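# Move one bottle from cabinet to bench, upright

## Task

Take exactly one bottle out of the cabinet and leave it standing upright on the bench; the other two bottles must remain inside the cabinet.

## Robot and tools

Robot: two arms, left_arm and right_arm, each on its own carriage on one shared floor track. left_rail carries left_arm and is always the +y carriage; right_rail carries right_arm. Each base sits at x = 0, y = its carriage's position_m, z = 0.04 m, facing +x. left_arm's fingers are rigid; right_arm's fingers can fold, so grip with the outer quarter of the pads near the tips, since a grip nearer the palm may hold a narrow bottle loosely or not at all.

Scene frame (for results): fixed to the table, table top z = 0, +z up, +x the way the arms face, +y to their left, track along y at x = 0. The table starts at x = 0.17 m. Positions are in metres, orientation as quat wxyz, velocities in m/s and rad/s. Printed poses can be off by a few cm.

Row layout: every motion command is a row of 18 numbers, each in [-1, 1], always for both arms: left dx, dy, dz, rx, ry, rz, left gripper position, force_limit, speed, then the same nine for the right. The six pose numbers are an offset, not a pose, measured from that arm's current Hand target and expressed in that Hand target's own axes (gripper +z along the fingers, y the closing direction). 1.0 = 0.6 m or 180 degrees; rx, ry, rz form one rotation vector. All rows of one action count from the same start, but each new action or call starts from the updated Hand target, so sending the same offset twice moves twice. To keep an arm still, send zeros for its pose and repeat its last gripper numbers (a 0 there is a real command).

Gripper: position +1 = fully open (140 mm), about -0.8 = pads touching, -1 = close until blocked. force_limit -1 to +1 sets squeeze (roughly 14 N to 58 N at slow close); speed -1 to +1 sets finger speed (about 30 to 250 mm/s) and faster closing grips harder. Both start at +1. After closing, object_status 2 means something stopped the fingers while closing (a grip); 3 means they reached the command or met (maybe empty); 1 blocked while opening; 0 moving. It can lag up to 1.7 s. position_measured is in counts: 3 open, 230 pads touching.

execute_actions: argument actions, a list run in order. Each action may hold rows (up to 15, one per 1/30 s step), steps (1 to 450, default 15, at least the number of rows; after the last row the arm keeps heading to that row's target), until (stop early when rail conditions hold, e.g. {"left_rail": {"position_status": ["!=", "moving"]}} or {"all": {"status": "ended"}}; numbers need a comparison such as "<" or ">="), and rail commands. Optional cameras: list of names or ["all"]; an empty actions list returns all images and the scene number. Ramp offsets gradually across rows for smooth motion (0.01 per row is about 0.18 m/s).

Rails: {"left_rail": {"position_m": x}} sets an absolute carriage place on the track (left_rail -0.8 to 1.5 m, right_rail -1.5 to 0.8 m); speed_m_s 0.01 to 1; acceleration_factor 0.1 to 1; {"stop": true} brakes. Carriages stay about 0.7 m apart; keep goals at least 0.78 m from the other carriage. Wait for arrival with an until condition before positioning the gripper. Status words: moving, done, stopped, contact_stop, time_out, stopped_with_arm, stopped_for_other_arm, stopped_for_other_carriage; position_answer taken or not_taken (resend once it stands). An out-of-range value refuses the whole call.

move: target is one 18-number row or a list of up to 15 rows, all offsets from the same Hand targets (not chained). speed: m/s, 0.002 to 3.2, default 0.25. blend: corner rounding in m for lists, 0 = stop at each. stop_force: 4 to 120 N, ends an arm's path when its wrist senses that much push; omit it when pulling away from something the gripper presses on, and don't rely on it for rotating grippers or light loose objects. zero (with stop_force) re-zeros first; blocking=false returns early, then use wait or stop. The result adds a move: line (done, off_target, held, moving, fault) and limits (paced, held).

wait: seconds 0 to 10, holds last commands. stop: brakes a running move. zoom_image: camera (cam_high, cam_front, cam_side, cam_left_wrist, cam_right_wrist) and region [x0, y0, x1, y1] pixels, at most 504 per side. zero_wrist_force: arm. finished_scene: scene number, ends the scene irreversibly. Cameras: cam_high, cam_low, cam_front, cam_side, cam_left_wrist, cam_right_wrist, each 672x504.

Result lines: Hand target (pose the next offsets start from), end_effector_position/quat, Joint positions (rail then six joints), Joint velocities, joint torques, Wrist force/torque in gripper axes, Tool commands, rail status, MOTOR HOT or fault lines.

Avoid: anything leaving the table (even onto the track or the metal strip), dropping or releasing a moving bottle, knocking the other two bottles out, hitting the cabinet or table hard, targets past a firm contact (fault stops), arms touching each other or a gripper closing on the other's fingers, heavy loads held far off-centre, and long stretched holds that overheat motors. Limits: 150 N net force or joint torque limits trigger a 10 s arm stop. Set the bottle upright, open, and back away before finishing.

Each tool is called after "Emit:" in YAML: its name, and indented under it one key for each argument.

## Session

Emit:
execute_actions:
  actions: []

Scene clock: 0.00 s.
left_arm: end_effector_position=(+0.3563, +1.0575, +0.5790) position_measured=3 object_status=3 end_effector_quat_wxyz=(+0.000, +0.000, +1.000, +0.000) | right_arm: end_effector_position=(+0.3563, -1.0120, +0.5790) position_measured=3 object_status=3 end_effector_quat_wxyz=(+0.000, +0.000, +1.000, +0.000)
Joint positions: left_arm=[0.979 -0.281 -2.157 1.821 -1.235 -1.571 -0.28] | right_arm=[-1.091 -0.281 -2.157 1.821 -1.235 -1.571 -0.28]
Joint velocities: within noise
Joint torques (N m): no reading
Wrist force (N): no reading
Wrist torque (N m): no reading
Wrist force, peak (N): no reading
Hand target: left_arm +0.3563, +1.0575, +0.5790; +0.000, +0.000, +1.000, +0.000 | right_arm +0.3563, -1.0120, +0.5790; +0.000, +0.000, +1.000, +0.000
Tool commands: left_gripper/position=+1.0 left_gripper/force_limit=+1.0 left_gripper/speed=+1.0 right_gripper/position=+1.0 right_gripper/force_limit=+1.0 right_gripper/speed=+1.0
left_rail: position_m=0.979 position_status=done
right_rail: position_m=-1.091 position_status=done

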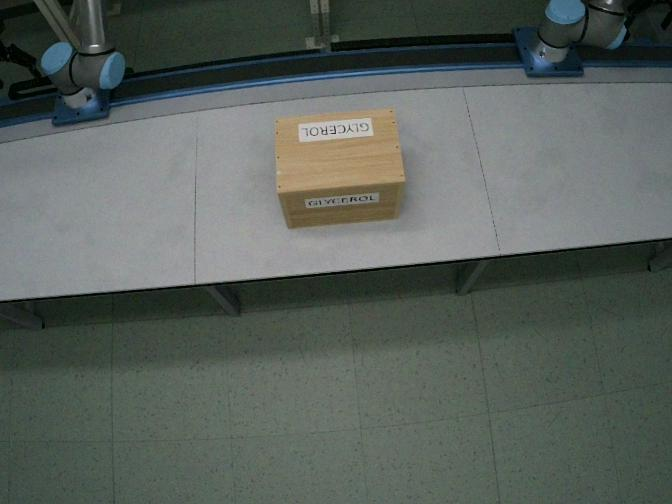

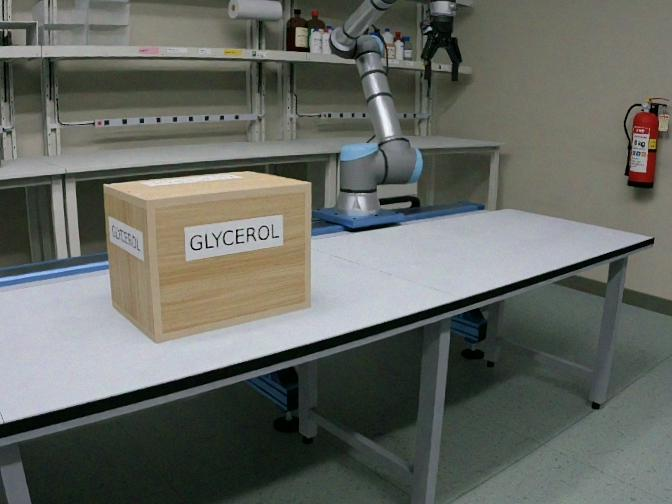

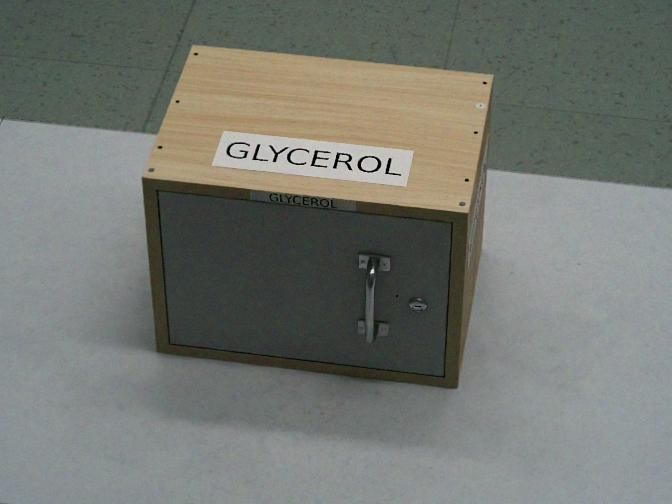

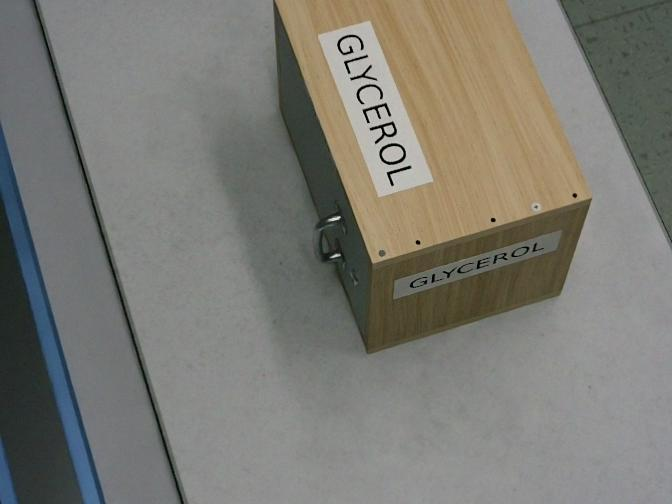

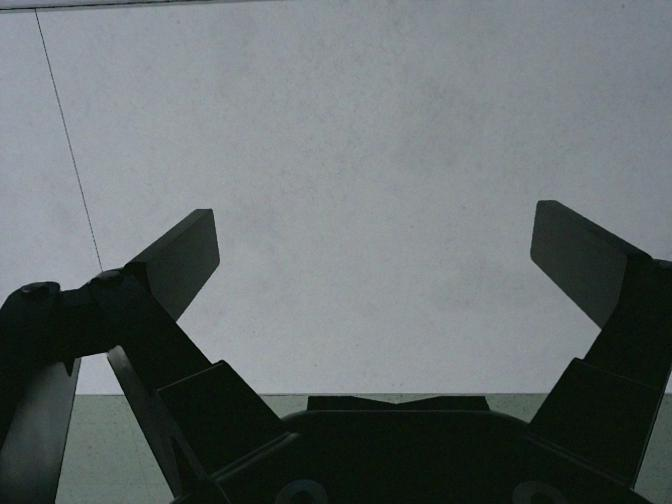

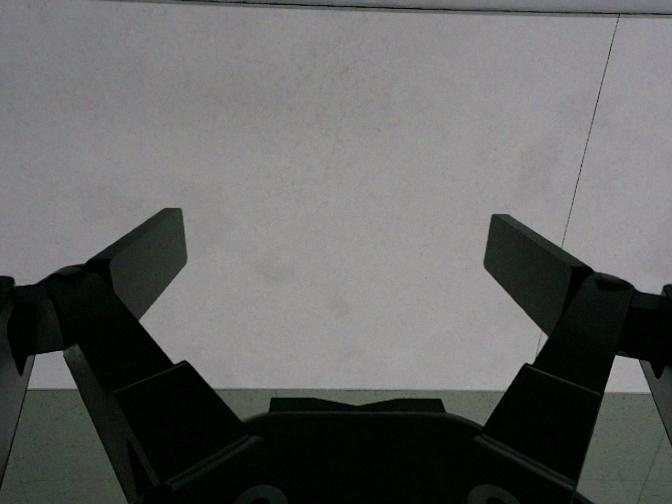

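Emit:
zoom_image:
  camera: "cam_front"
  region: [130, 160, 490, 400]

Emit:
zoom_image:
  camera: "cam_side"
  region: [230, 150, 480, 360]

Emit:
zoom_image:
  camera: "cam_high"
  region: [180, 80, 500, 300]

Scaled by 1.400.

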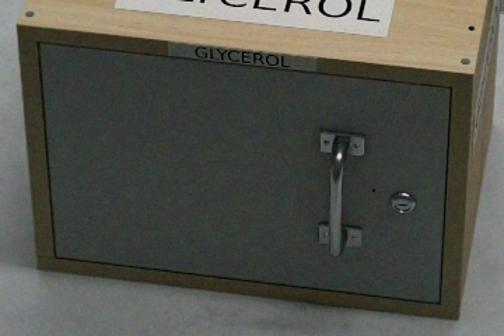

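Scaled by 2.016.

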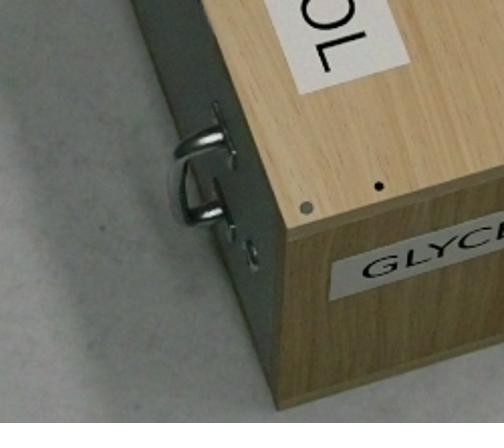

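Scaled by 1.575.

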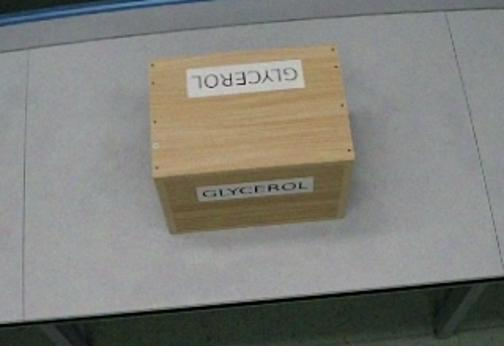

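Emit:
execute_actions:
  actions:
    - {"right_rail": {"position_m": -0.6}, "steps": 1}

Emit:
move:
  target: [0, -0.929, 0.083, 0, 0, 0, 1, 1, 1, 0, 0, 0, 0, 0, 0, 1, 1, 1]
  speed: 0.5

Emit:
move:
  target: [0.3, -0.7, 0.383, 0.384, 0.159, -0.666, 1, 1, 1, 0, 0, 0, 0, 0, 0, 1, 1, 1]
  speed: 0.5
  cameras: ["all"]

Scene clock: 180.20 s.
left_arm: end_effector_position=(+0.3563, +1.0575, +0.5790) position_measured=3 object_status=3 end_effector_quat_wxyz=(+0.000, +0.000, +1.000, +0.000) | right_arm: end_effector_position=(+0.3563, -0.5214, +0.5790) position_measured=3 object_status=3 end_effector_quat_wxyz=(+0.000, +0.000, +1.000, +0.000)
Joint positions: left_arm=[0.979 -0.281 -2.157 1.821 -1.235 -1.571 -0.281] | right_arm=[-0.6 -0.281 -2.157 1.821 -1.235 -1.571 -0.281]
Joint torques (N m): left_arm=[1.25 0.03 -52.31 -4.26 -0.14 0.28] | right_arm=[1.8 0.9 -52.34 -4.53 0.58 0.02]
Wrist force (N): left_arm=[0.3 -0.2 -0.2] | right_arm=[-0.1 -0.2 0.0]
Wrist torque (N m): left_arm=[-0.05 -0.06 0.00] | right_arm=[-0.05 0.02 0.00]
Wrist force, peak (N): left_arm=[0.4 -0.1 -0.4] | right_arm=[-0.2 -2.3 0.0]
Hand target: left_arm +0.3563, +1.0575, +0.5790; +0.000, +0.000, +1.000, +0.000 | right_arm +0.3563, -0.5214, +0.5790; +0.000, +0.000, +1.000, +0.000
Tool commands: left_gripper/position=+1.0 left_gripper/force_limit=+1.0 left_gripper/speed=+1.0 right_gripper/position=+1.0 right_gripper/force_limit=+1.0 right_gripper/speed=+1.0
left_rail: position_m=0.979 position_status=done
right_rail: position_m=-0.600 position_status=done

Scene clock: 182.07 s.
left_arm: end_effector_position=(+0.3563, +0.5003, +0.5292) position_measured=3 object_status=3 end_effector_quat_wxyz=(+0.000, +0.000, +1.000, +0.000) | right_arm: end_effector_position=(+0.3563, -0.5214, +0.5790) position_measured=3 object_status=3 end_effector_quat_wxyz=(+0.000, +0.000, +1.000, +0.000)
Joint positions: left_arm=[0.979 -1.227 -1.766 1.682 -1.487 -1.571 -1.227] | right_arm=[-0.6 -0.281 -2.157 1.821 -1.235 -1.571 -0.281]
Joint torques (N m): left_arm=[-14.9 -22.39 -62.31 -6.13 1.88 -1.59] | right_arm=[0.7 0.54 -49.57 -4.39 -0.11 0.13]
Wrist force (N): left_arm=[1.1 0.5 -0.7] | right_arm=[-0.2 -0.1 0.1]
Wrist torque (N m): left_arm=[0.11 -0.30 0.05] | right_arm=[-0.02 0.05 0.00]
Wrist force, peak (N): left_arm=[1.0 -3.5 0.1] | right_arm=[-0.2 -0.5 -0.1]
Hand target: left_arm +0.3563, +0.5001, +0.5292; +0.000, +0.000, +1.000, +0.000 | right_arm +0.3563, -0.5214, +0.5790; +0.000, +0.000, +1.000, +0.000
Off the commanded pose: left_arm 0.000 m, 0 deg | right_arm 0.000 m, 0 deg.
left_rail: position_m=0.979 position_status=done
right_rail: position_m=-0.600 position_status=done
move: done

Scene clock: 185.40 s.
left_arm: end_effector_position=(+0.1764, +0.0801, +0.2994) position_measured=3 object_status=3 end_effector_quat_wxyz=(+0.191, +0.800, -0.331, +0.462) | right_arm: end_effector_position=(+0.3563, -0.5214, +0.5790) position_measured=3 object_status=3 end_effector_quat_wxyz=(+0.000, +0.000, +1.000, +0.000)
Joint positions: left_arm=[0.979 -1.872 -1.274 2.079 -3.052 -0.698 -3.903] | right_arm=[-0.6 -0.281 -2.157 1.821 -1.235 -1.571 -0.281]
Joint torques (N m): left_arm=[-14.86 -56.55 -47.49 -2.92 4.09 -2.32] | right_arm=[0.26 1.14 -51.34 -4.16 0.21 0.15]
Wrist force (N): left_arm=[0.8 0.9 0.5] | right_arm=[0.1 -0.1 0.3]
Wrist torque (N m): left_arm=[0.33 -0.17 0.02] | right_arm=[-0.02 -0.03 0.00]
Wrist force, peak (N): left_arm=[0.2 2.5 1.5] | right_arm=[0.0 -0.7 0.0]
Hand target: left_arm +0.1764, +0.0801, +0.2994; +0.191, +0.800, -0.331, +0.462 | right_arm +0.3563, -0.5214, +0.5790; +0.000, +0.000, +1.000, +0.000
Off the commanded pose: left_arm 0.000 m, 0 deg | right_arm 0.000 m, 0 deg.
left_rail: position_m=0.979 position_status=done
right_rail: position_m=-0.600 position_status=done
move: done

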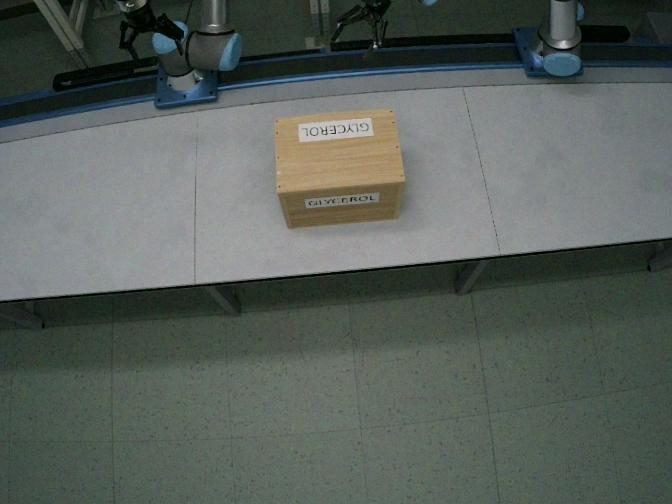

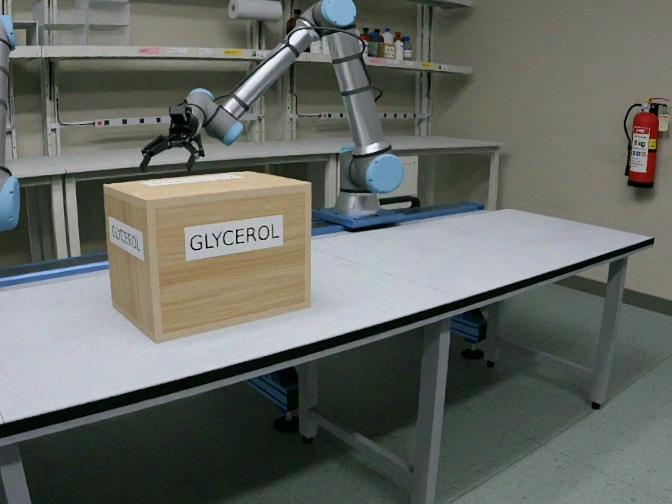

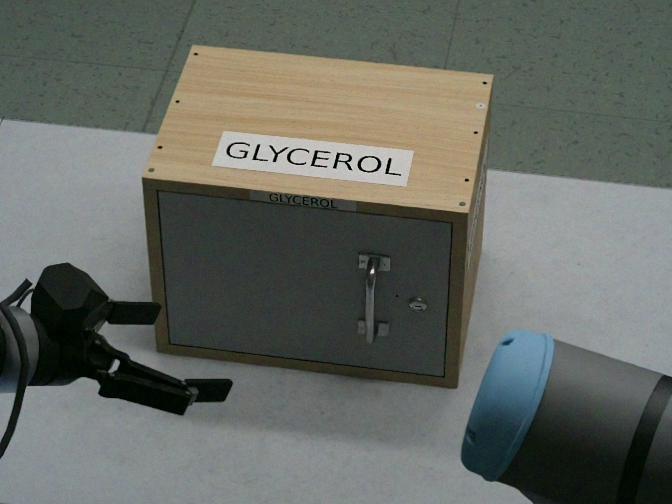

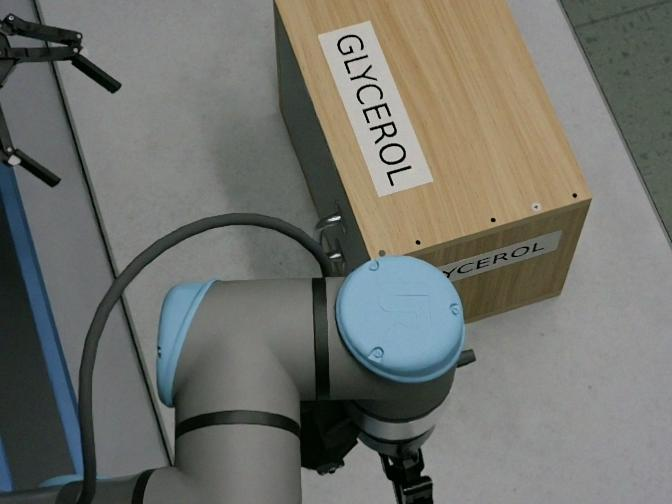

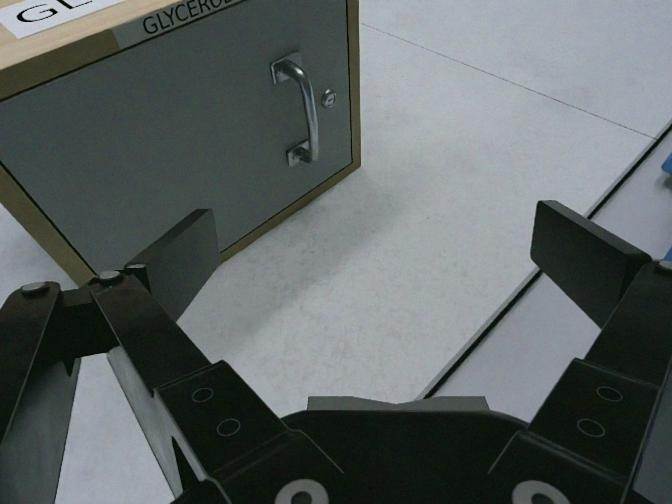

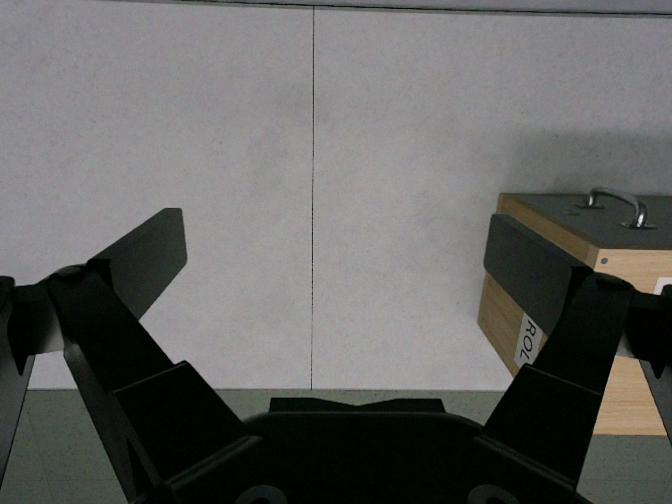

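Emit:
zoom_image:
  camera: "cam_left_wrist"
  region: [150, 0, 450, 225]

Emit:
zoom_image:
  camera: "cam_right_wrist"
  region: [460, 160, 672, 320]

Scaled by 1.680.

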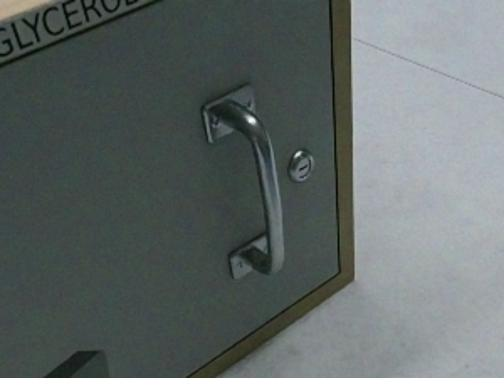

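Scaled by 2.377.

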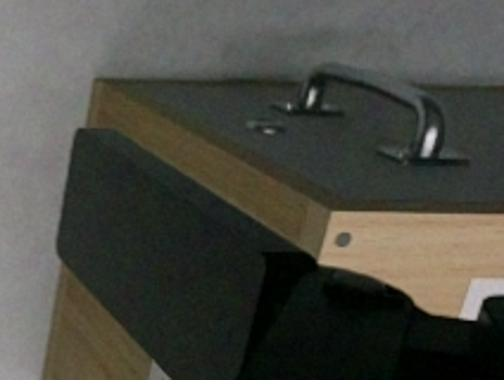

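Emit:
move:
  target: [-0.0202, 0.0453, 0.4358, 0.1443, 0, -0.0833, 0.0, 0, 0, 0, 0, 0, 0, 0, 0, 1, 1, 1]
  speed: 0.3
  cameras: ["cam_left_wrist", "cam_front", "cam_side"]

Scene clock: 288.90 s.
left_arm: end_effector_position=(+0.3130, -0.0948, +0.1580) position_measured=129 object_status=3 end_effector_quat_wxyz=(+0.065, +0.859, -0.113, +0.495) | right_arm: end_effector_position=(+0.3563, -0.5214, +0.5790) position_measured=3 object_status=3 end_effector_quat_wxyz=(+0.000, +0.000, +1.000, +0.000)
Joint positions: left_arm=[0.979 -1.718 -0.813 1.494 -2.447 -0.536 -4.487] | right_arm=[-0.6 -0.281 -2.157 1.821 -1.235 -1.571 -0.281]
Joint torques (N m): left_arm=[20.81 -99.53 -51.33 -2.24 1.54 -1.89] | right_arm=[1.59 1.77 -52.2 -4 -0.27 0.73]
Wrist force (N): left_arm=[0.9 0.7 0.7] | right_arm=[0.2 -0.2 0.0]
Wrist torque (N m): left_arm=[0.32 -0.24 0.03] | right_arm=[-0.04 -0.04 0.00]
Wrist force, peak (N): left_arm=[0.3 1.9 3.4] | right_arm=[0.2 -0.6 -0.2]
Hand target: left_arm +0.3130, -0.0948, +0.1580; +0.065, +0.859, -0.113, +0.495 | right_arm +0.3563, -0.5214, +0.5790; +0.000, +0.000, +1.000, +0.000
Off the commanded pose: left_arm 0.000 m, 0 deg | right_arm 0.000 m, 0 deg.
left_rail: position_m=0.979 position_status=done
right_rail: position_m=-0.600 position_status=done
move: done
Images, in order (width x height): cam_front 672x504, cam_side 672x504, cam_left_wrist 672x504.

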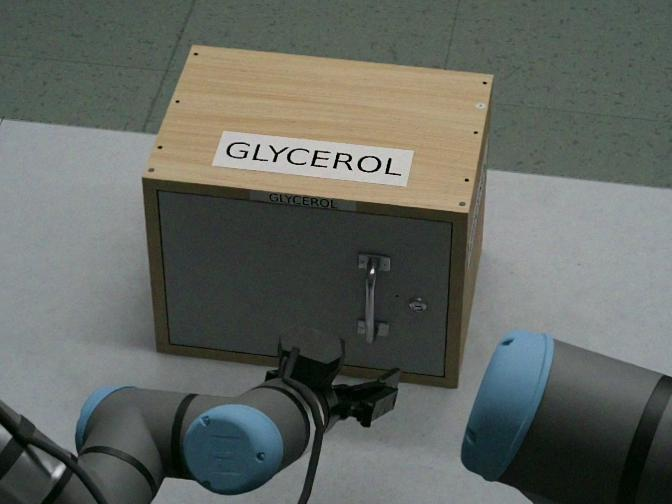

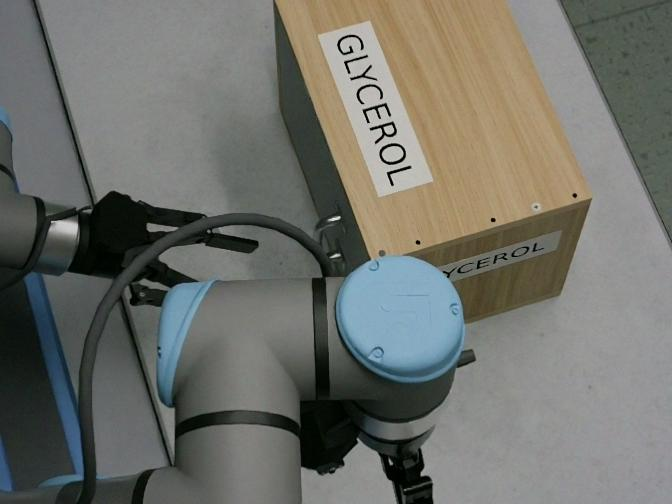

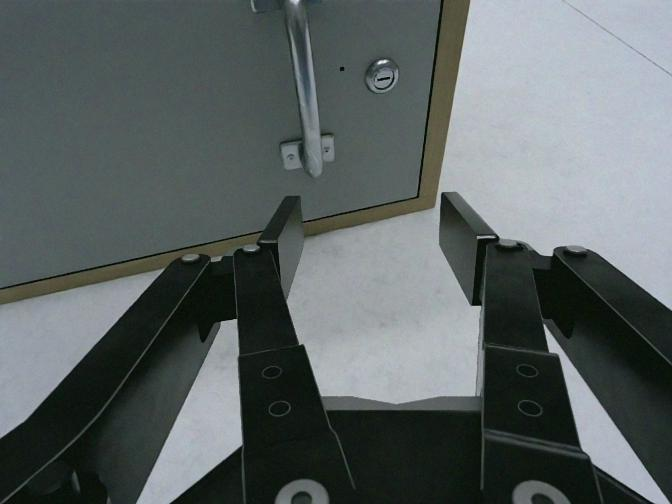

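Emit:
move:
  target: [0.0303, -0.0582, 0.0561, 0, 0, 0, 0.0, 0, 0, 0, 0, 0, 0, 0, 0, 1, 1, 1]
  speed: 0.2
  cameras: ["cam_left_wrist", "cam_front", "cam_side"]

Scene clock: 328.63 s.
left_arm: end_effector_position=(+0.3589, -0.0710, +0.1569) position_measured=129 object_status=3 end_effector_quat_wxyz=(+0.065, +0.859, -0.113, +0.495) | right_arm: end_effector_position=(+0.3563, -0.5214, +0.5790) position_measured=3 object_status=3 end_effector_quat_wxyz=(+0.000, +0.000, +1.000, +0.000)
Joint positions: left_arm=[0.979 -1.674 -0.827 1.545 -2.553 -0.546 -4.404] | right_arm=[-0.6 -0.281 -2.157 1.821 -1.235 -1.571 -0.281]
Joint torques (N m): left_arm=[19.99 -126.22 -35.85 -6.3 0.71 2.58] | right_arm=[1.99 1.07 -51.41 -4.68 0.47 0.09]
Wrist force (N): left_arm=[1.0 0.8 0.7] | right_arm=[0.2 0.1 0.0]
Wrist torque (N m): left_arm=[0.28 -0.27 -0.12] | right_arm=[0.01 -0.05 0.00]
Wrist force, peak (N): left_arm=[1.5 0.1 1.7] | right_arm=[0.0 -0.4 -0.6]
Hand target: left_arm +0.3589, -0.0709, +0.1569; +0.065, +0.859, -0.113, +0.495 | right_arm +0.3563, -0.5214, +0.5790; +0.000, +0.000, +1.000, +0.000
Off the commanded pose: left_arm 0.000 m, 0 deg | right_arm 0.000 m, 0 deg.
left_rail: position_m=0.979 position_status=done
right_rail: position_m=-0.600 position_status=done
move: done
Images, in order (width x height): cam_front 672x504, cam_side 672x504, cam_left_wrist 672x504.

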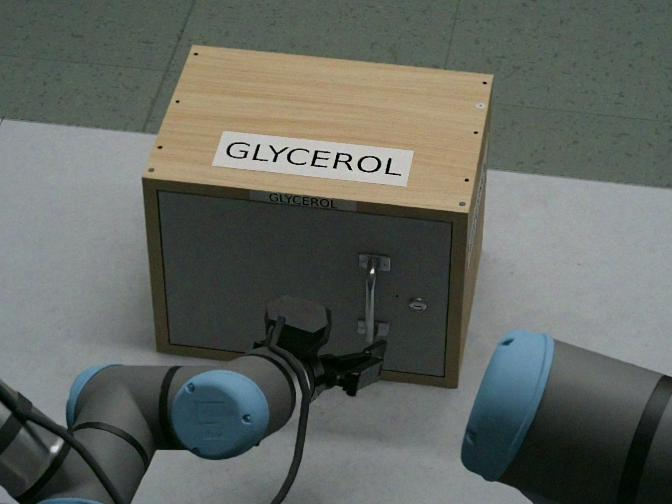

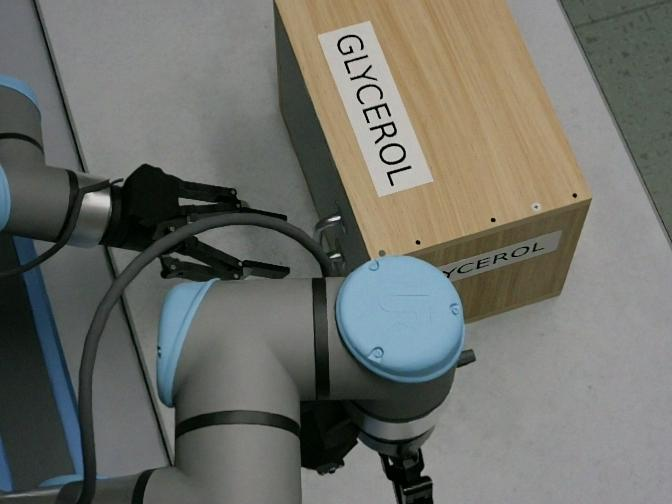

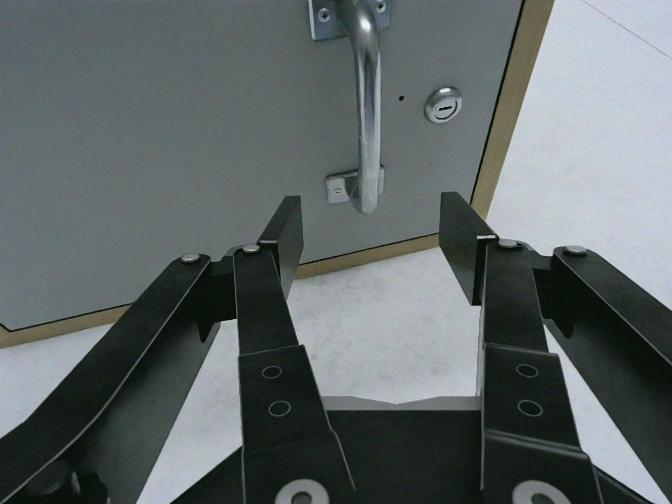

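Emit:
move:
  target: [0.045, 0, 0.078, 0, 0, 0, 0.0, 0, 0, 0, 0, 0, 0, 0, 0, 1, 1, 1]
  speed: 0.1
  stop_force: 15
  cameras: ["cam_left_wrist", "cam_front", "cam_side"]

Scene clock: 362.00 s.
left_arm: end_effector_position=(+0.4111, -0.0849, +0.1568) position_measured=129 object_status=3 end_effector_quat_wxyz=(+0.065, +0.859, -0.113, +0.495) | right_arm: end_effector_position=(+0.3563, -0.5214, +0.5790) position_measured=3 object_status=3 end_effector_quat_wxyz=(+0.000, +0.000, +1.000, +0.000)
Joint positions: left_arm=[0.979 -1.619 -0.789 1.492 -2.623 -0.562 -4.305] | right_arm=[-0.6 -0.281 -2.157 1.821 -1.235 -1.571 -0.281]
Joint torques (N m): left_arm=[21.11 -100.64 -50.92 -6.4 0.66 2.41] | right_arm=[-1.06 0.35 -51.83 -4.03 0.05 -0.06]
Wrist force (N): left_arm=[1.0 0.8 0.3] | right_arm=[0.1 -0.4 0.1]
Wrist torque (N m): left_arm=[0.38 -0.26 -0.13] | right_arm=[-0.09 -0.03 0.00]
Wrist force, peak (N): left_arm=[1.7 0.5 1.6] | right_arm=[-0.4 -0.4 -0.4]
Hand target: left_arm +0.4111, -0.0849, +0.1568; +0.065, +0.859, -0.113, +0.495 | right_arm +0.3563, -0.5214, +0.5790; +0.000, +0.000, +1.000, +0.000
Off the commanded pose: left_arm 0.000 m, 0 deg | right_arm 0.000 m, 0 deg.
left_rail: position_m=0.979 position_status=done
right_rail: position_m=-0.600 position_status=done
move: done
Images, in order (width x height): cam_front 672x504, cam_side 672x504, cam_left_wrist 672x504.

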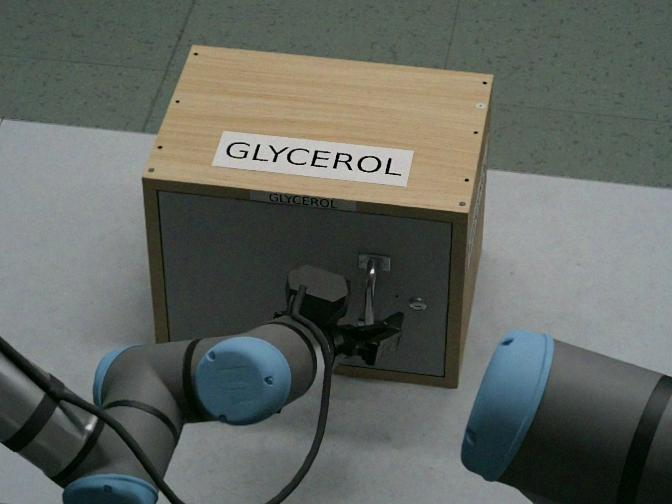

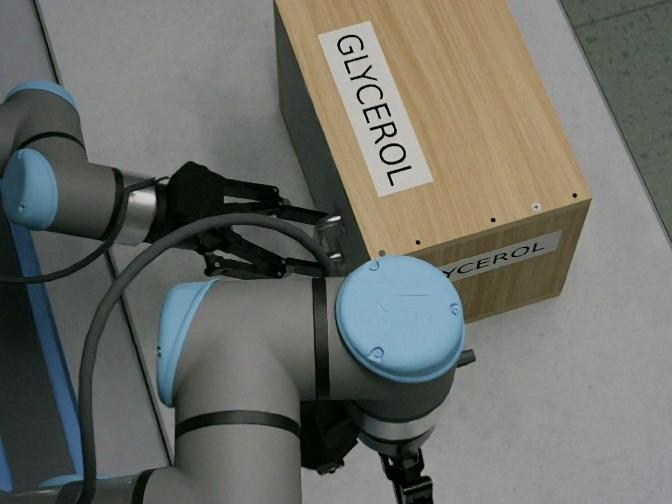

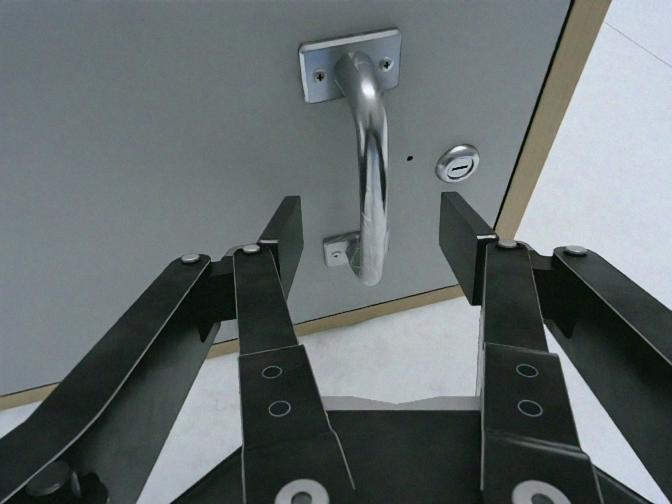

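Emit:
execute_actions:
  actions:
    - {"rows": [[0,0,0,0,0,0,-1,-1,-1, 0,0,0,0,0,0,1,1,1]], "steps": 75}
  cameras: ["cam_left_wrist"]

Scene clock: 378.37 s.
left_arm: end_effector_position=(+0.4111, -0.0849, +0.1568) position_measured=213 object_status=2 end_effector_quat_wxyz=(+0.065, +0.859, -0.113, +0.495) | right_arm: end_effector_position=(+0.3563, -0.5214, +0.5790) position_measured=3 object_status=3 end_effector_quat_wxyz=(+0.000, +0.000, +1.000, +0.000)
Joint positions: left_arm=[0.979 -1.619 -0.789 1.492 -2.623 -0.562 -4.305] | right_arm=[-0.6 -0.281 -2.157 1.821 -1.235 -1.571 -0.281]
Joint torques (N m): left_arm=[21.16 -107.22 -28.13 -1 8.03 2.2] | right_arm=[-2.29 1.69 -52.18 -4.56 -0.36 0.01]
Wrist force (N): left_arm=[-1.3 18.4 -0.9] | right_arm=[-0.1 -0.4 -0.2]
Wrist torque (N m): left_arm=[0.18 -0.30 -0.03] | right_arm=[-0.09 0.02 0.00]
Wrist force, peak (N): left_arm=[-1.2 20.0 1.8] | right_arm=[-0.3 -0.5 -0.4]
Hand target: left_arm +0.4111, -0.0849, +0.1568; +0.065, +0.859, -0.113, +0.495 | right_arm +0.3563, -0.5214, +0.5790; +0.000, +0.000, +1.000, +0.000
Off the commanded pose: left_arm 0.000 m, 0 deg | right_arm 0.000 m, 0 deg.
left_rail: position_m=0.979 position_status=done
right_rail: position_m=-0.600 position_status=done
Images, in order (width x height): cam_left_wrist 672x504.

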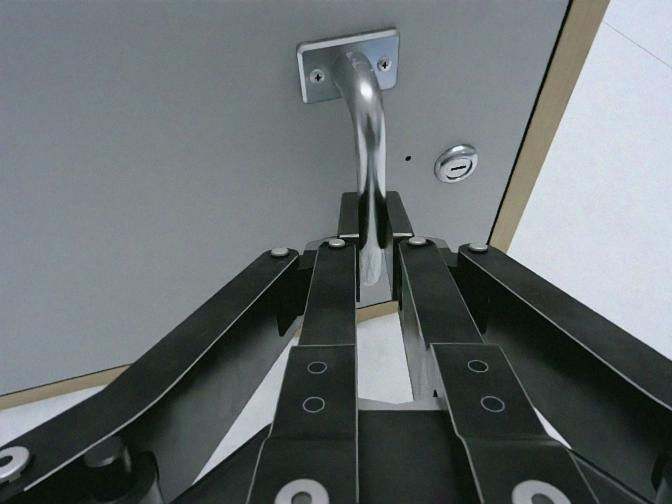

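Emit:
execute_actions:
  actions:
    - {"rows": [[0,0.0017,0,0,0,0,-1,-1,-1, 0,0,0,0,0,0,1,1,1]], "steps": 15}

Scene clock: 385.63 s.
left_arm: end_effector_position=(+0.4109, -0.0859, +0.1568) position_measured=213 object_status=2 end_effector_quat_wxyz=(+0.065, +0.859, -0.113, +0.495) | right_arm: end_effector_position=(+0.3563, -0.5214, +0.5790) position_measured=3 object_status=3 end_effector_quat_wxyz=(+0.000, +0.000, +1.000, +0.000)
Joint positions: left_arm=[0.979 -1.62 -0.788 1.489 -2.621 -0.562 -4.305] | right_arm=[-0.6 -0.281 -2.157 1.821 -1.235 -1.571 -0.281]
Joint torques (N m): left_arm=[-16.82 -97.7 -57.86 -4.87 -0.55 -1.94] | right_arm=[0.1 0.24 -52.23 -4.56 0.16 0.64]
Wrist force (N): left_arm=[-1.0 -13.8 -9.7] | right_arm=[-0.1 -0.1 -0.1]
Wrist torque (N m): left_arm=[0.71 -0.26 -0.11] | right_arm=[-0.03 0.02 0.00]
Wrist force, peak (N): left_arm=[-2.6 -14.7 -14.9] | right_arm=[0.5 -0.6 0.0]
Hand target: left_arm +0.4109, -0.0859, +0.1568; +0.065, +0.859, -0.113, +0.495 | right_arm +0.3563, -0.5214, +0.5790; +0.000, +0.000, +1.000, +0.000
Off the commanded pose: left_arm 0.000 m, 0 deg | right_arm 0.000 m, 0 deg.
left_rail: position_m=0.979 position_status=done
right_rail: position_m=-0.600 position_status=done

Emit:
execute_actions:
  actions:
    - {"rows": [[0,-0.0008,0,0,0,0,-1,-1,-1, 0,0,0,0,0,0,1,1,1]], "steps": 10}
    - {"rows": [[0,0,0,0,0,0,-0.97,0.2,-1, 0,0,0,0,0,0,1,1,1]], "steps": 30}

Scene clock: 390.97 s.
left_arm: end_effector_position=(+0.4110, -0.0854, +0.1568) position_measured=215 object_status=2 end_effector_quat_wxyz=(+0.065, +0.859, -0.113, +0.495) | right_arm: end_effector_position=(+0.3563, -0.5214, +0.5790) position_measured=3 object_status=3 end_effector_quat_wxyz=(+0.000, +0.000, +1.000, +0.000)
Joint positions: left_arm=[0.979 -1.62 -0.789 1.49 -2.622 -0.562 -4.305] | right_arm=[-0.6 -0.281 -2.157 1.821 -1.235 -1.571 -0.281]
Joint torques (N m): left_arm=[20.87 -128.5 -34.45 -4.34 3.57 2.17] | right_arm=[-3.08 0.08 -53.27 -4.4 -0.38 0.43]
Wrist force (N): left_arm=[1.7 4.1 2.8] | right_arm=[0.2 -0.3 -0.4]
Wrist torque (N m): left_arm=[0.41 -0.17 -0.05] | right_arm=[-0.07 -0.06 0.00]
Wrist force, peak (N): left_arm=[0.2 -15.5 -9.0] | right_arm=[-0.1 -0.5 -0.5]
Hand target: left_arm +0.4110, -0.0854, +0.1568; +0.065, +0.859, -0.113, +0.495 | right_arm +0.3563, -0.5214, +0.5790; +0.000, +0.000, +1.000, +0.000
Off the commanded pose: left_arm 0.000 m, 0 deg | right_arm 0.000 m, 0 deg.
left_rail: position_m=0.979 position_status=done
right_rail: position_m=-0.600 position_status=done

Emit:
move:
  target: [-0.01668, 0.0015, -0.0289, -0.01924, 0, 0.01111, -0.97, 0.2, -1, 0, 0, 0, 0, 0, 0, 1, 1, 1]
  speed: 0.06
  stop_force: 50
  cameras: ["cam_left_wrist", "cam_front"]

Scene clock: 423.50 s.
left_arm: end_effector_position=(+0.3914, -0.0811, +0.1568) position_measured=215 object_status=2 end_effector_quat_wxyz=(+0.082, +0.854, -0.143, +0.493) | right_arm: end_effector_position=(+0.3563, -0.5214, +0.5790) position_measured=3 object_status=3 end_effector_quat_wxyz=(+0.000, +0.000, +1.000, +0.000)
Joint positions: left_arm=[0.979 -1.635 -0.807 1.547 -2.739 -0.583 -4.212] | right_arm=[-0.6 -0.281 -2.157 1.821 -1.235 -1.571 -0.281]
Joint torques (N m): left_arm=[-11.66 -128.67 -32.22 -6.05 2 2.48] | right_arm=[0.08 2.66 -52.46 -4.47 0.12 -0.21]
Wrist force (N): left_arm=[0.0 8.7 6.7] | right_arm=[0.2 -0.1 -0.1]
Wrist torque (N m): left_arm=[0.26 -0.10 -0.04] | right_arm=[-0.02 -0.04 0.00]
Wrist force, peak (N): left_arm=[0.4 19.6 8.6] | right_arm=[0.2 -0.4 -0.6]
Hand target: left_arm +0.3914, -0.0811, +0.1568; +0.082, +0.854, -0.143, +0.493 | right_arm +0.3563, -0.5214, +0.5790; +0.000, +0.000, +1.000, +0.000
Off the commanded pose: left_arm 0.000 m, 0 deg | right_arm 0.000 m, 0 deg.
left_rail: position_m=0.979 position_status=done
right_rail: position_m=-0.600 position_status=done
move: done
Images, in order (width x height): cam_front 672x504, cam_left_wrist 672x504.

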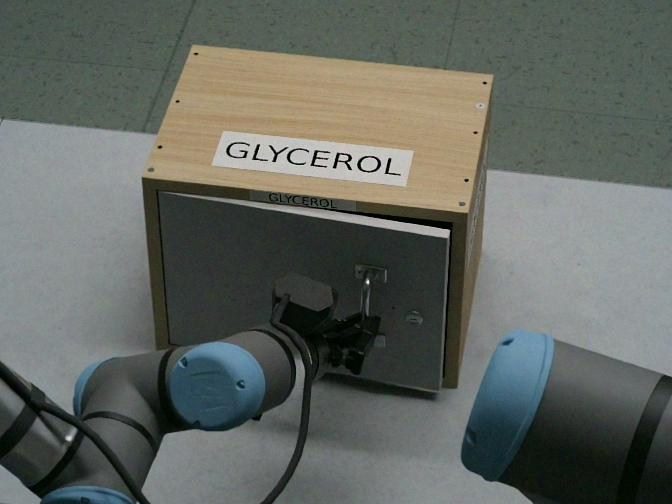

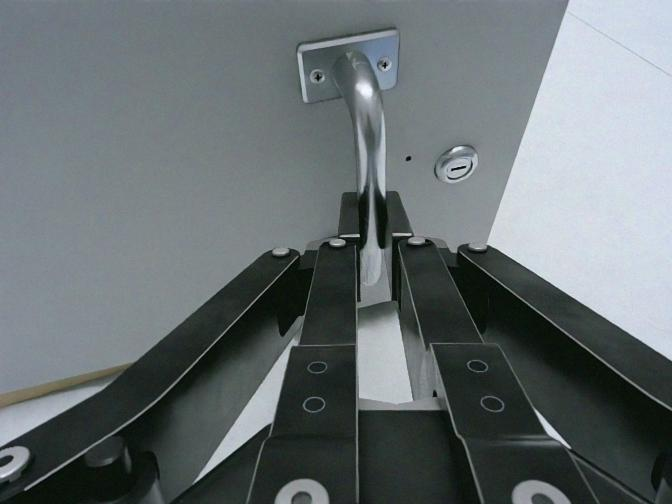

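Emit:
move:
  target:
    - [-0.01668, 0.00199, -0.02888, -0.01924, 0, 0.01111, -0.97, 0.2, -1, 0, 0, 0, 0, 0, 0, 1, 1, 1]
    - [-0.03337, 0.00142, -0.05779, -0.03849, 0, 0.02222, -0.97, 0.2, -1, 0, 0, 0, 0, 0, 0, 1, 1, 1]
    - [-0.05001, -0.0015, -0.08662, -0.05773, 0, 0.03333, -0.97, 0.2, -1, 0, 0, 0, 0, 0, 0, 1, 1, 1]
  speed: 0.08
  blend: 0.005
  stop_force: 60

Scene clock: 447.60 s.
left_arm: end_effector_position=(+0.3350, -0.0607, +0.1569) position_measured=215 object_status=2 end_effector_quat_wxyz=(+0.133, +0.835, -0.231, +0.481) | right_arm: end_effector_position=(+0.3563, -0.5214, +0.5790) position_measured=3 object_status=3 end_effector_quat_wxyz=(+0.000, +0.000, +1.000, +0.000)
Joint positions: left_arm=[0.979 -1.675 -0.86 1.708 -3.049 -0.669 -3.963] | right_arm=[-0.6 -0.281 -2.157 1.821 -1.235 -1.571 -0.281]
Joint torques (N m): left_arm=[-23.6 -125.1 -38.42 -8.52 -0.72 2.61] | right_arm=[0.21 0.44 -52.64 -4.7 -0.3 0.27]
Wrist force (N): left_arm=[-4.8 -6.9 7.1] | right_arm=[0.2 -0.3 -0.3]
Wrist torque (N m): left_arm=[0.26 -0.04 -0.06] | right_arm=[-0.07 -0.04 0.00]
Wrist force, peak (N): left_arm=[-0.5 13.2 7.8] | right_arm=[0.3 -0.6 -0.6]
Hand target: left_arm +0.3350, -0.0607, +0.1569; +0.133, +0.835, -0.231, +0.481 | right_arm +0.3563, -0.5214, +0.5790; +0.000, +0.000, +1.000, +0.000
Off the commanded pose: left_arm 0.000 m, 0 deg | right_arm 0.000 m, 0 deg.
left_rail: position_m=0.979 position_status=done
right_rail: position_m=-0.600 position_status=done
move: done

Emit:
move:
  target:
    - [-0.01668, 0.00118, -0.02888, -0.01924, 0, 0.01111, -0.97, 0.2, -1, 0, 0, 0, 0, 0, 0, 1, 1, 1]
    - [-0.03335, 0.00037, -0.05776, -0.03849, 0, 0.02222, -0.97, 0.2, -1, 0, 0, 0, 0, 0, 0, 1, 1, 1]
    - [-0.04997, -0.00278, -0.08655, -0.05773, 0, 0.03333, -0.97, 0.2, -1, 0, 0, 0, 0, 0, 0, 1, 1, 1]
    - [-0.06643, -0.00823, -0.11507, -0.07698, 0, 0.04444, -0.97, 0.2, -1, 0, 0, 0, 0, 0, 0, 1, 1, 1]
    - [-0.08267, -0.01597, -0.1432, -0.09622, 0, 0.05556, -0.97, 0.2, -1, 0, 0, 0, 0, 0, 0, 1, 1, 1]
  speed: 0.08
  blend: 0.005
  stop_force: 60
  cameras: ["cam_front", "cam_side"]

Scene clock: 467.40 s.
left_arm: end_effector_position=(+0.2548, -0.0015, +0.1570) position_measured=215 object_status=2 end_effector_quat_wxyz=(+0.215, +0.782, -0.373, +0.451) | right_arm: end_effector_position=(+0.3563, -0.5214, +0.5790) position_measured=3 object_status=3 end_effector_quat_wxyz=(+0.000, +0.000, +1.000, +0.000)
Joint positions: left_arm=[0.979 -1.712 -0.955 1.968 -3.449 -0.884 -3.636] | right_arm=[-0.6 -0.281 -2.157 1.821 -1.235 -1.571 -0.281]
Joint torques (N m): left_arm=[-24.06 -122 -39.56 -11.75 -1.62 2.58] | right_arm=[-2.51 2.7 -52.44 -4.45 0.06 0.15]
Wrist force (N): left_arm=[-14.1 -9.0 12.9] | right_arm=[0.0 -0.5 -0.2]
Wrist torque (N m): left_arm=[0.37 -0.22 0.00] | right_arm=[-0.11 -0.01 0.00]
Wrist force, peak (N): left_arm=[-13.8 -13.0 12.2] | right_arm=[0.2 -0.7 -0.5]
Hand target: left_arm +0.2548, -0.0015, +0.1570; +0.215, +0.782, -0.373, +0.451 | right_arm +0.3563, -0.5214, +0.5790; +0.000, +0.000, +1.000, +0.000
Off the commanded pose: left_arm 0.000 m, 0 deg | right_arm 0.000 m, 0 deg.
left_rail: position_m=0.979 position_status=done
right_rail: position_m=-0.600 position_status=done
move: done
Images, in order (width x height): cam_front 672x504, cam_side 672x504.

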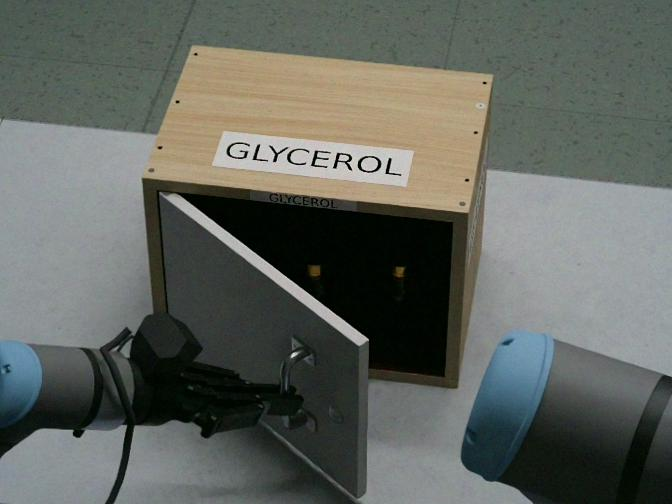

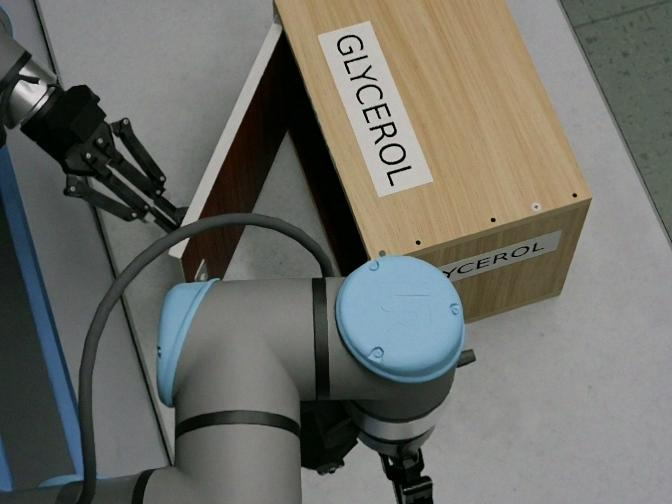

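Emit:
execute_actions:
  actions:
    - {"right_rail": {"position_m": -0.75}, "steps": 1}

Emit:
move:
  target:
    - [-0.02085, 0.0012, -0.03611, -0.02406, 0, 0.01389, -0.97, 0.2, -1, 0, 0, 0, 0, 0, 0, 1, 1, 1]
    - [-0.04167, -0.00092, -0.07218, -0.04811, 0, 0.02778, -0.97, 0.2, -1, 0, 0, 0, 0, 0, 0, 1, 1, 1]
    - [-0.06233, -0.00665, -0.10797, -0.07217, 0, 0.04167, -0.97, 0.2, -1, 0, 0, 0, 0, 0, 0, 1, 1, 1]
    - [-0.08267, -0.01597, -0.1432, -0.09622, 0, 0.05556, -0.97, 0.2, -1, 0, 0, 0, 0, 0, 0, 1, 1, 1]
    - [-0.10251, -0.0288, -0.17757, -0.12028, 0, 0.06944, -0.97, 0.2, -1, 0, 0, 0, 0, 0, 0, 1, 1, 1]
    - [-0.12173, -0.04503, -0.21085, -0.14433, 0, 0.08333, -0.97, 0.2, -1, 0, 0, 0, 0, 0, 0, 1, 1, 1]
  speed: 0.1
  blend: 0.005
  stop_force: 60
  cameras: ["cam_front", "cam_side"]

Scene clock: 513.90 s.
left_arm: end_effector_position=(+0.2548, -0.0015, +0.1570) position_measured=215 object_status=2 end_effector_quat_wxyz=(+0.215, +0.782, -0.373, +0.451) | right_arm: end_effector_position=(+0.3563, -0.6714, +0.5790) position_measured=3 object_status=3 end_effector_quat_wxyz=(+0.000, +0.000, +1.000, +0.000)
Joint positions: left_arm=[0.979 -1.712 -0.955 1.968 -3.449 -0.884 -3.636] | right_arm=[-0.75 -0.281 -2.157 1.821 -1.235 -1.571 -0.28]
Joint torques (N m): left_arm=[2.7 -123.32 -38.88 -11.57 -1.27 2.45] | right_arm=[0.59 2.65 -52.36 -5.06 0.25 0.18]
Wrist force (N): left_arm=[-14.0 -9.2 12.9] | right_arm=[0.1 -0.1 -0.3]
Wrist torque (N m): left_arm=[0.34 -0.25 -0.01] | right_arm=[-0.03 -0.03 0.01]
Wrist force, peak (N): left_arm=[-14.3 -9.1 13.0] | right_arm=[-0.1 3.1 0.1]
Hand target: left_arm +0.2548, -0.0015, +0.1570; +0.215, +0.782, -0.373, +0.451 | right_arm +0.3563, -0.6714, +0.5790; +0.000, +0.000, +1.000, +0.000
Tool commands: left_gripper/position=-0.97 left_gripper/force_limit=+0.2 left_gripper/speed=-1.0 right_gripper/position=+1.0 right_gripper/force_limit=+1.0 right_gripper/speed=+1.0
Off the commanded pose: left_arm 0.000 m, 0 deg | right_arm 0.000 m, 0 deg.
left_rail: position_m=0.979 position_status=done
right_rail: position_m=-0.750 position_status=done

Scene clock: 517.53 s.
left_arm: end_effector_position=(+0.1838, +0.1290, +0.1571) position_measured=215 object_status=2 end_effector_quat_wxyz=(+0.325, +0.659, -0.562, +0.380) | right_arm: end_effector_position=(+0.3563, -0.6714, +0.5790) position_measured=3 object_status=3 end_effector_quat_wxyz=(+0.000, +0.000, +1.000, +0.000)
Joint positions: left_arm=[0.979 -1.637 -1.079 2.296 -3.823 -1.378 -3.255] | right_arm=[-0.75 -0.281 -2.157 1.821 -1.235 -1.571 -0.28]
Joint torques (N m): left_arm=[11.22 -111.76 -32.01 -16.4 -4.6 2.21] | right_arm=[-0.23 2.34 -53.22 -4.62 0.24 0.89]
Wrist force (N): left_arm=[-23.3 -8.6 18.0] | right_arm=[-0.1 -0.4 -0.1]
Wrist torque (N m): left_arm=[0.44 -0.12 0.05] | right_arm=[-0.09 0.01 0.01]
Wrist force, peak (N): left_arm=[-23.3 -8.8 18.4] | right_arm=[0.4 -0.6 -0.4]
Hand target: left_arm +0.1838, +0.1290, +0.1571; +0.325, +0.659, -0.562, +0.380 | right_arm +0.3563, -0.6714, +0.5790; +0.000, +0.000, +1.000, +0.000
Off the commanded pose: left_arm 0.000 m, 0 deg | right_arm 0.000 m, 0 deg.
left_rail: position_m=0.979 position_status=done
right_rail: position_m=-0.750 position_status=done
move: done
Images, in order (width x height): cam_front 672x504, cam_side 672x504.

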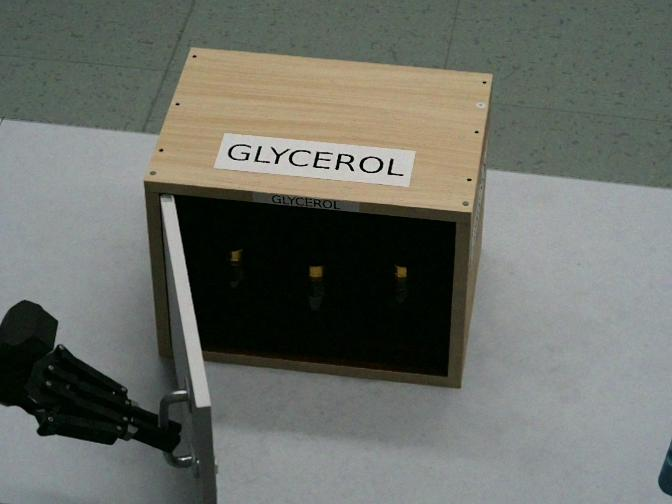

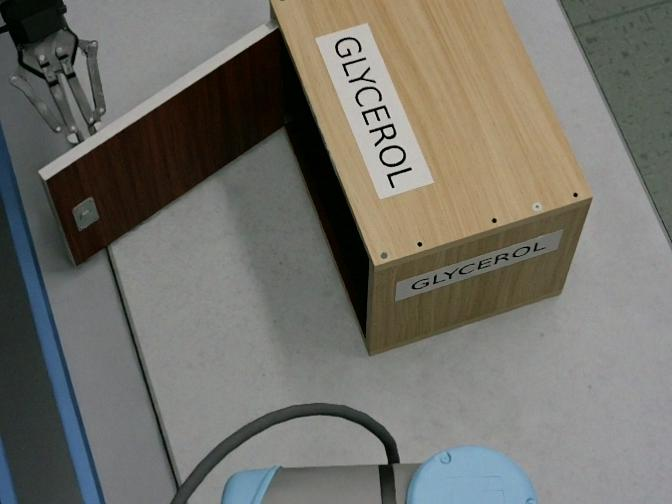

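Emit:
move:
  target:
    - [-0.00144, -0.00033, 0.00083, 0, 0, 0, -0.97, 0.2, -1, 0, 0, 0, 0, 0, 0, 1, 1, 1]
    - [-0.02229, 0.0012, -0.03528, -0.02406, 0, 0.01389, -0.97, 0.2, -1, 0, 0, 0, 0, 0, 0, 1, 1, 1]
    - [-0.04311, -0.00092, -0.07135, -0.04811, 0, 0.02778, -0.97, 0.2, -1, 0, 0, 0, 0, 0, 0, 1, 1, 1]
  speed: 0.08
  blend: 0.004
  stop_force: 60

Scene clock: 535.57 s.
left_arm: end_effector_position=(+0.1765, +0.1785, +0.1562) position_measured=215 object_status=2 end_effector_quat_wxyz=(+0.357, +0.607, -0.618, +0.350) | right_arm: end_effector_position=(+0.3563, -0.6714, +0.5790) position_measured=3 object_status=3 end_effector_quat_wxyz=(+0.000, +0.000, +1.000, +0.000)
Joint positions: left_arm=[0.979 -1.556 -1.104 2.368 -3.881 -1.599 -3.126] | right_arm=[-0.75 -0.281 -2.157 1.821 -1.235 -1.571 -0.28]
Joint torques (N m): left_arm=[7.19 -90.19 -19.11 -11.43 -8.55 2.1] | right_arm=[1.02 3.43 -53.25 -4.5 0.19 0.87]
Wrist force (N): left_arm=[-10.5 -15.5 10.7] | right_arm=[0.0 0.0 -0.2]
Wrist torque (N m): left_arm=[0.49 -0.14 0.15] | right_arm=[0.00 0.00 0.00]
Wrist force, peak (N): left_arm=[-23.2 -8.8 18.4] | right_arm=[-0.2 0.1 -0.8]
Hand target: left_arm +0.1765, +0.1785, +0.1562; +0.357, +0.607, -0.618, +0.350 | right_arm +0.3563, -0.6714, +0.5790; +0.000, +0.000, +1.000, +0.000
Off the commanded pose: left_arm 0.000 m, 0 deg | right_arm 0.000 m, 0 deg.
left_rail: position_m=0.979 position_status=done
right_rail: position_m=-0.750 position_status=done
move: done; blend cut to 0.0005 m at target 1


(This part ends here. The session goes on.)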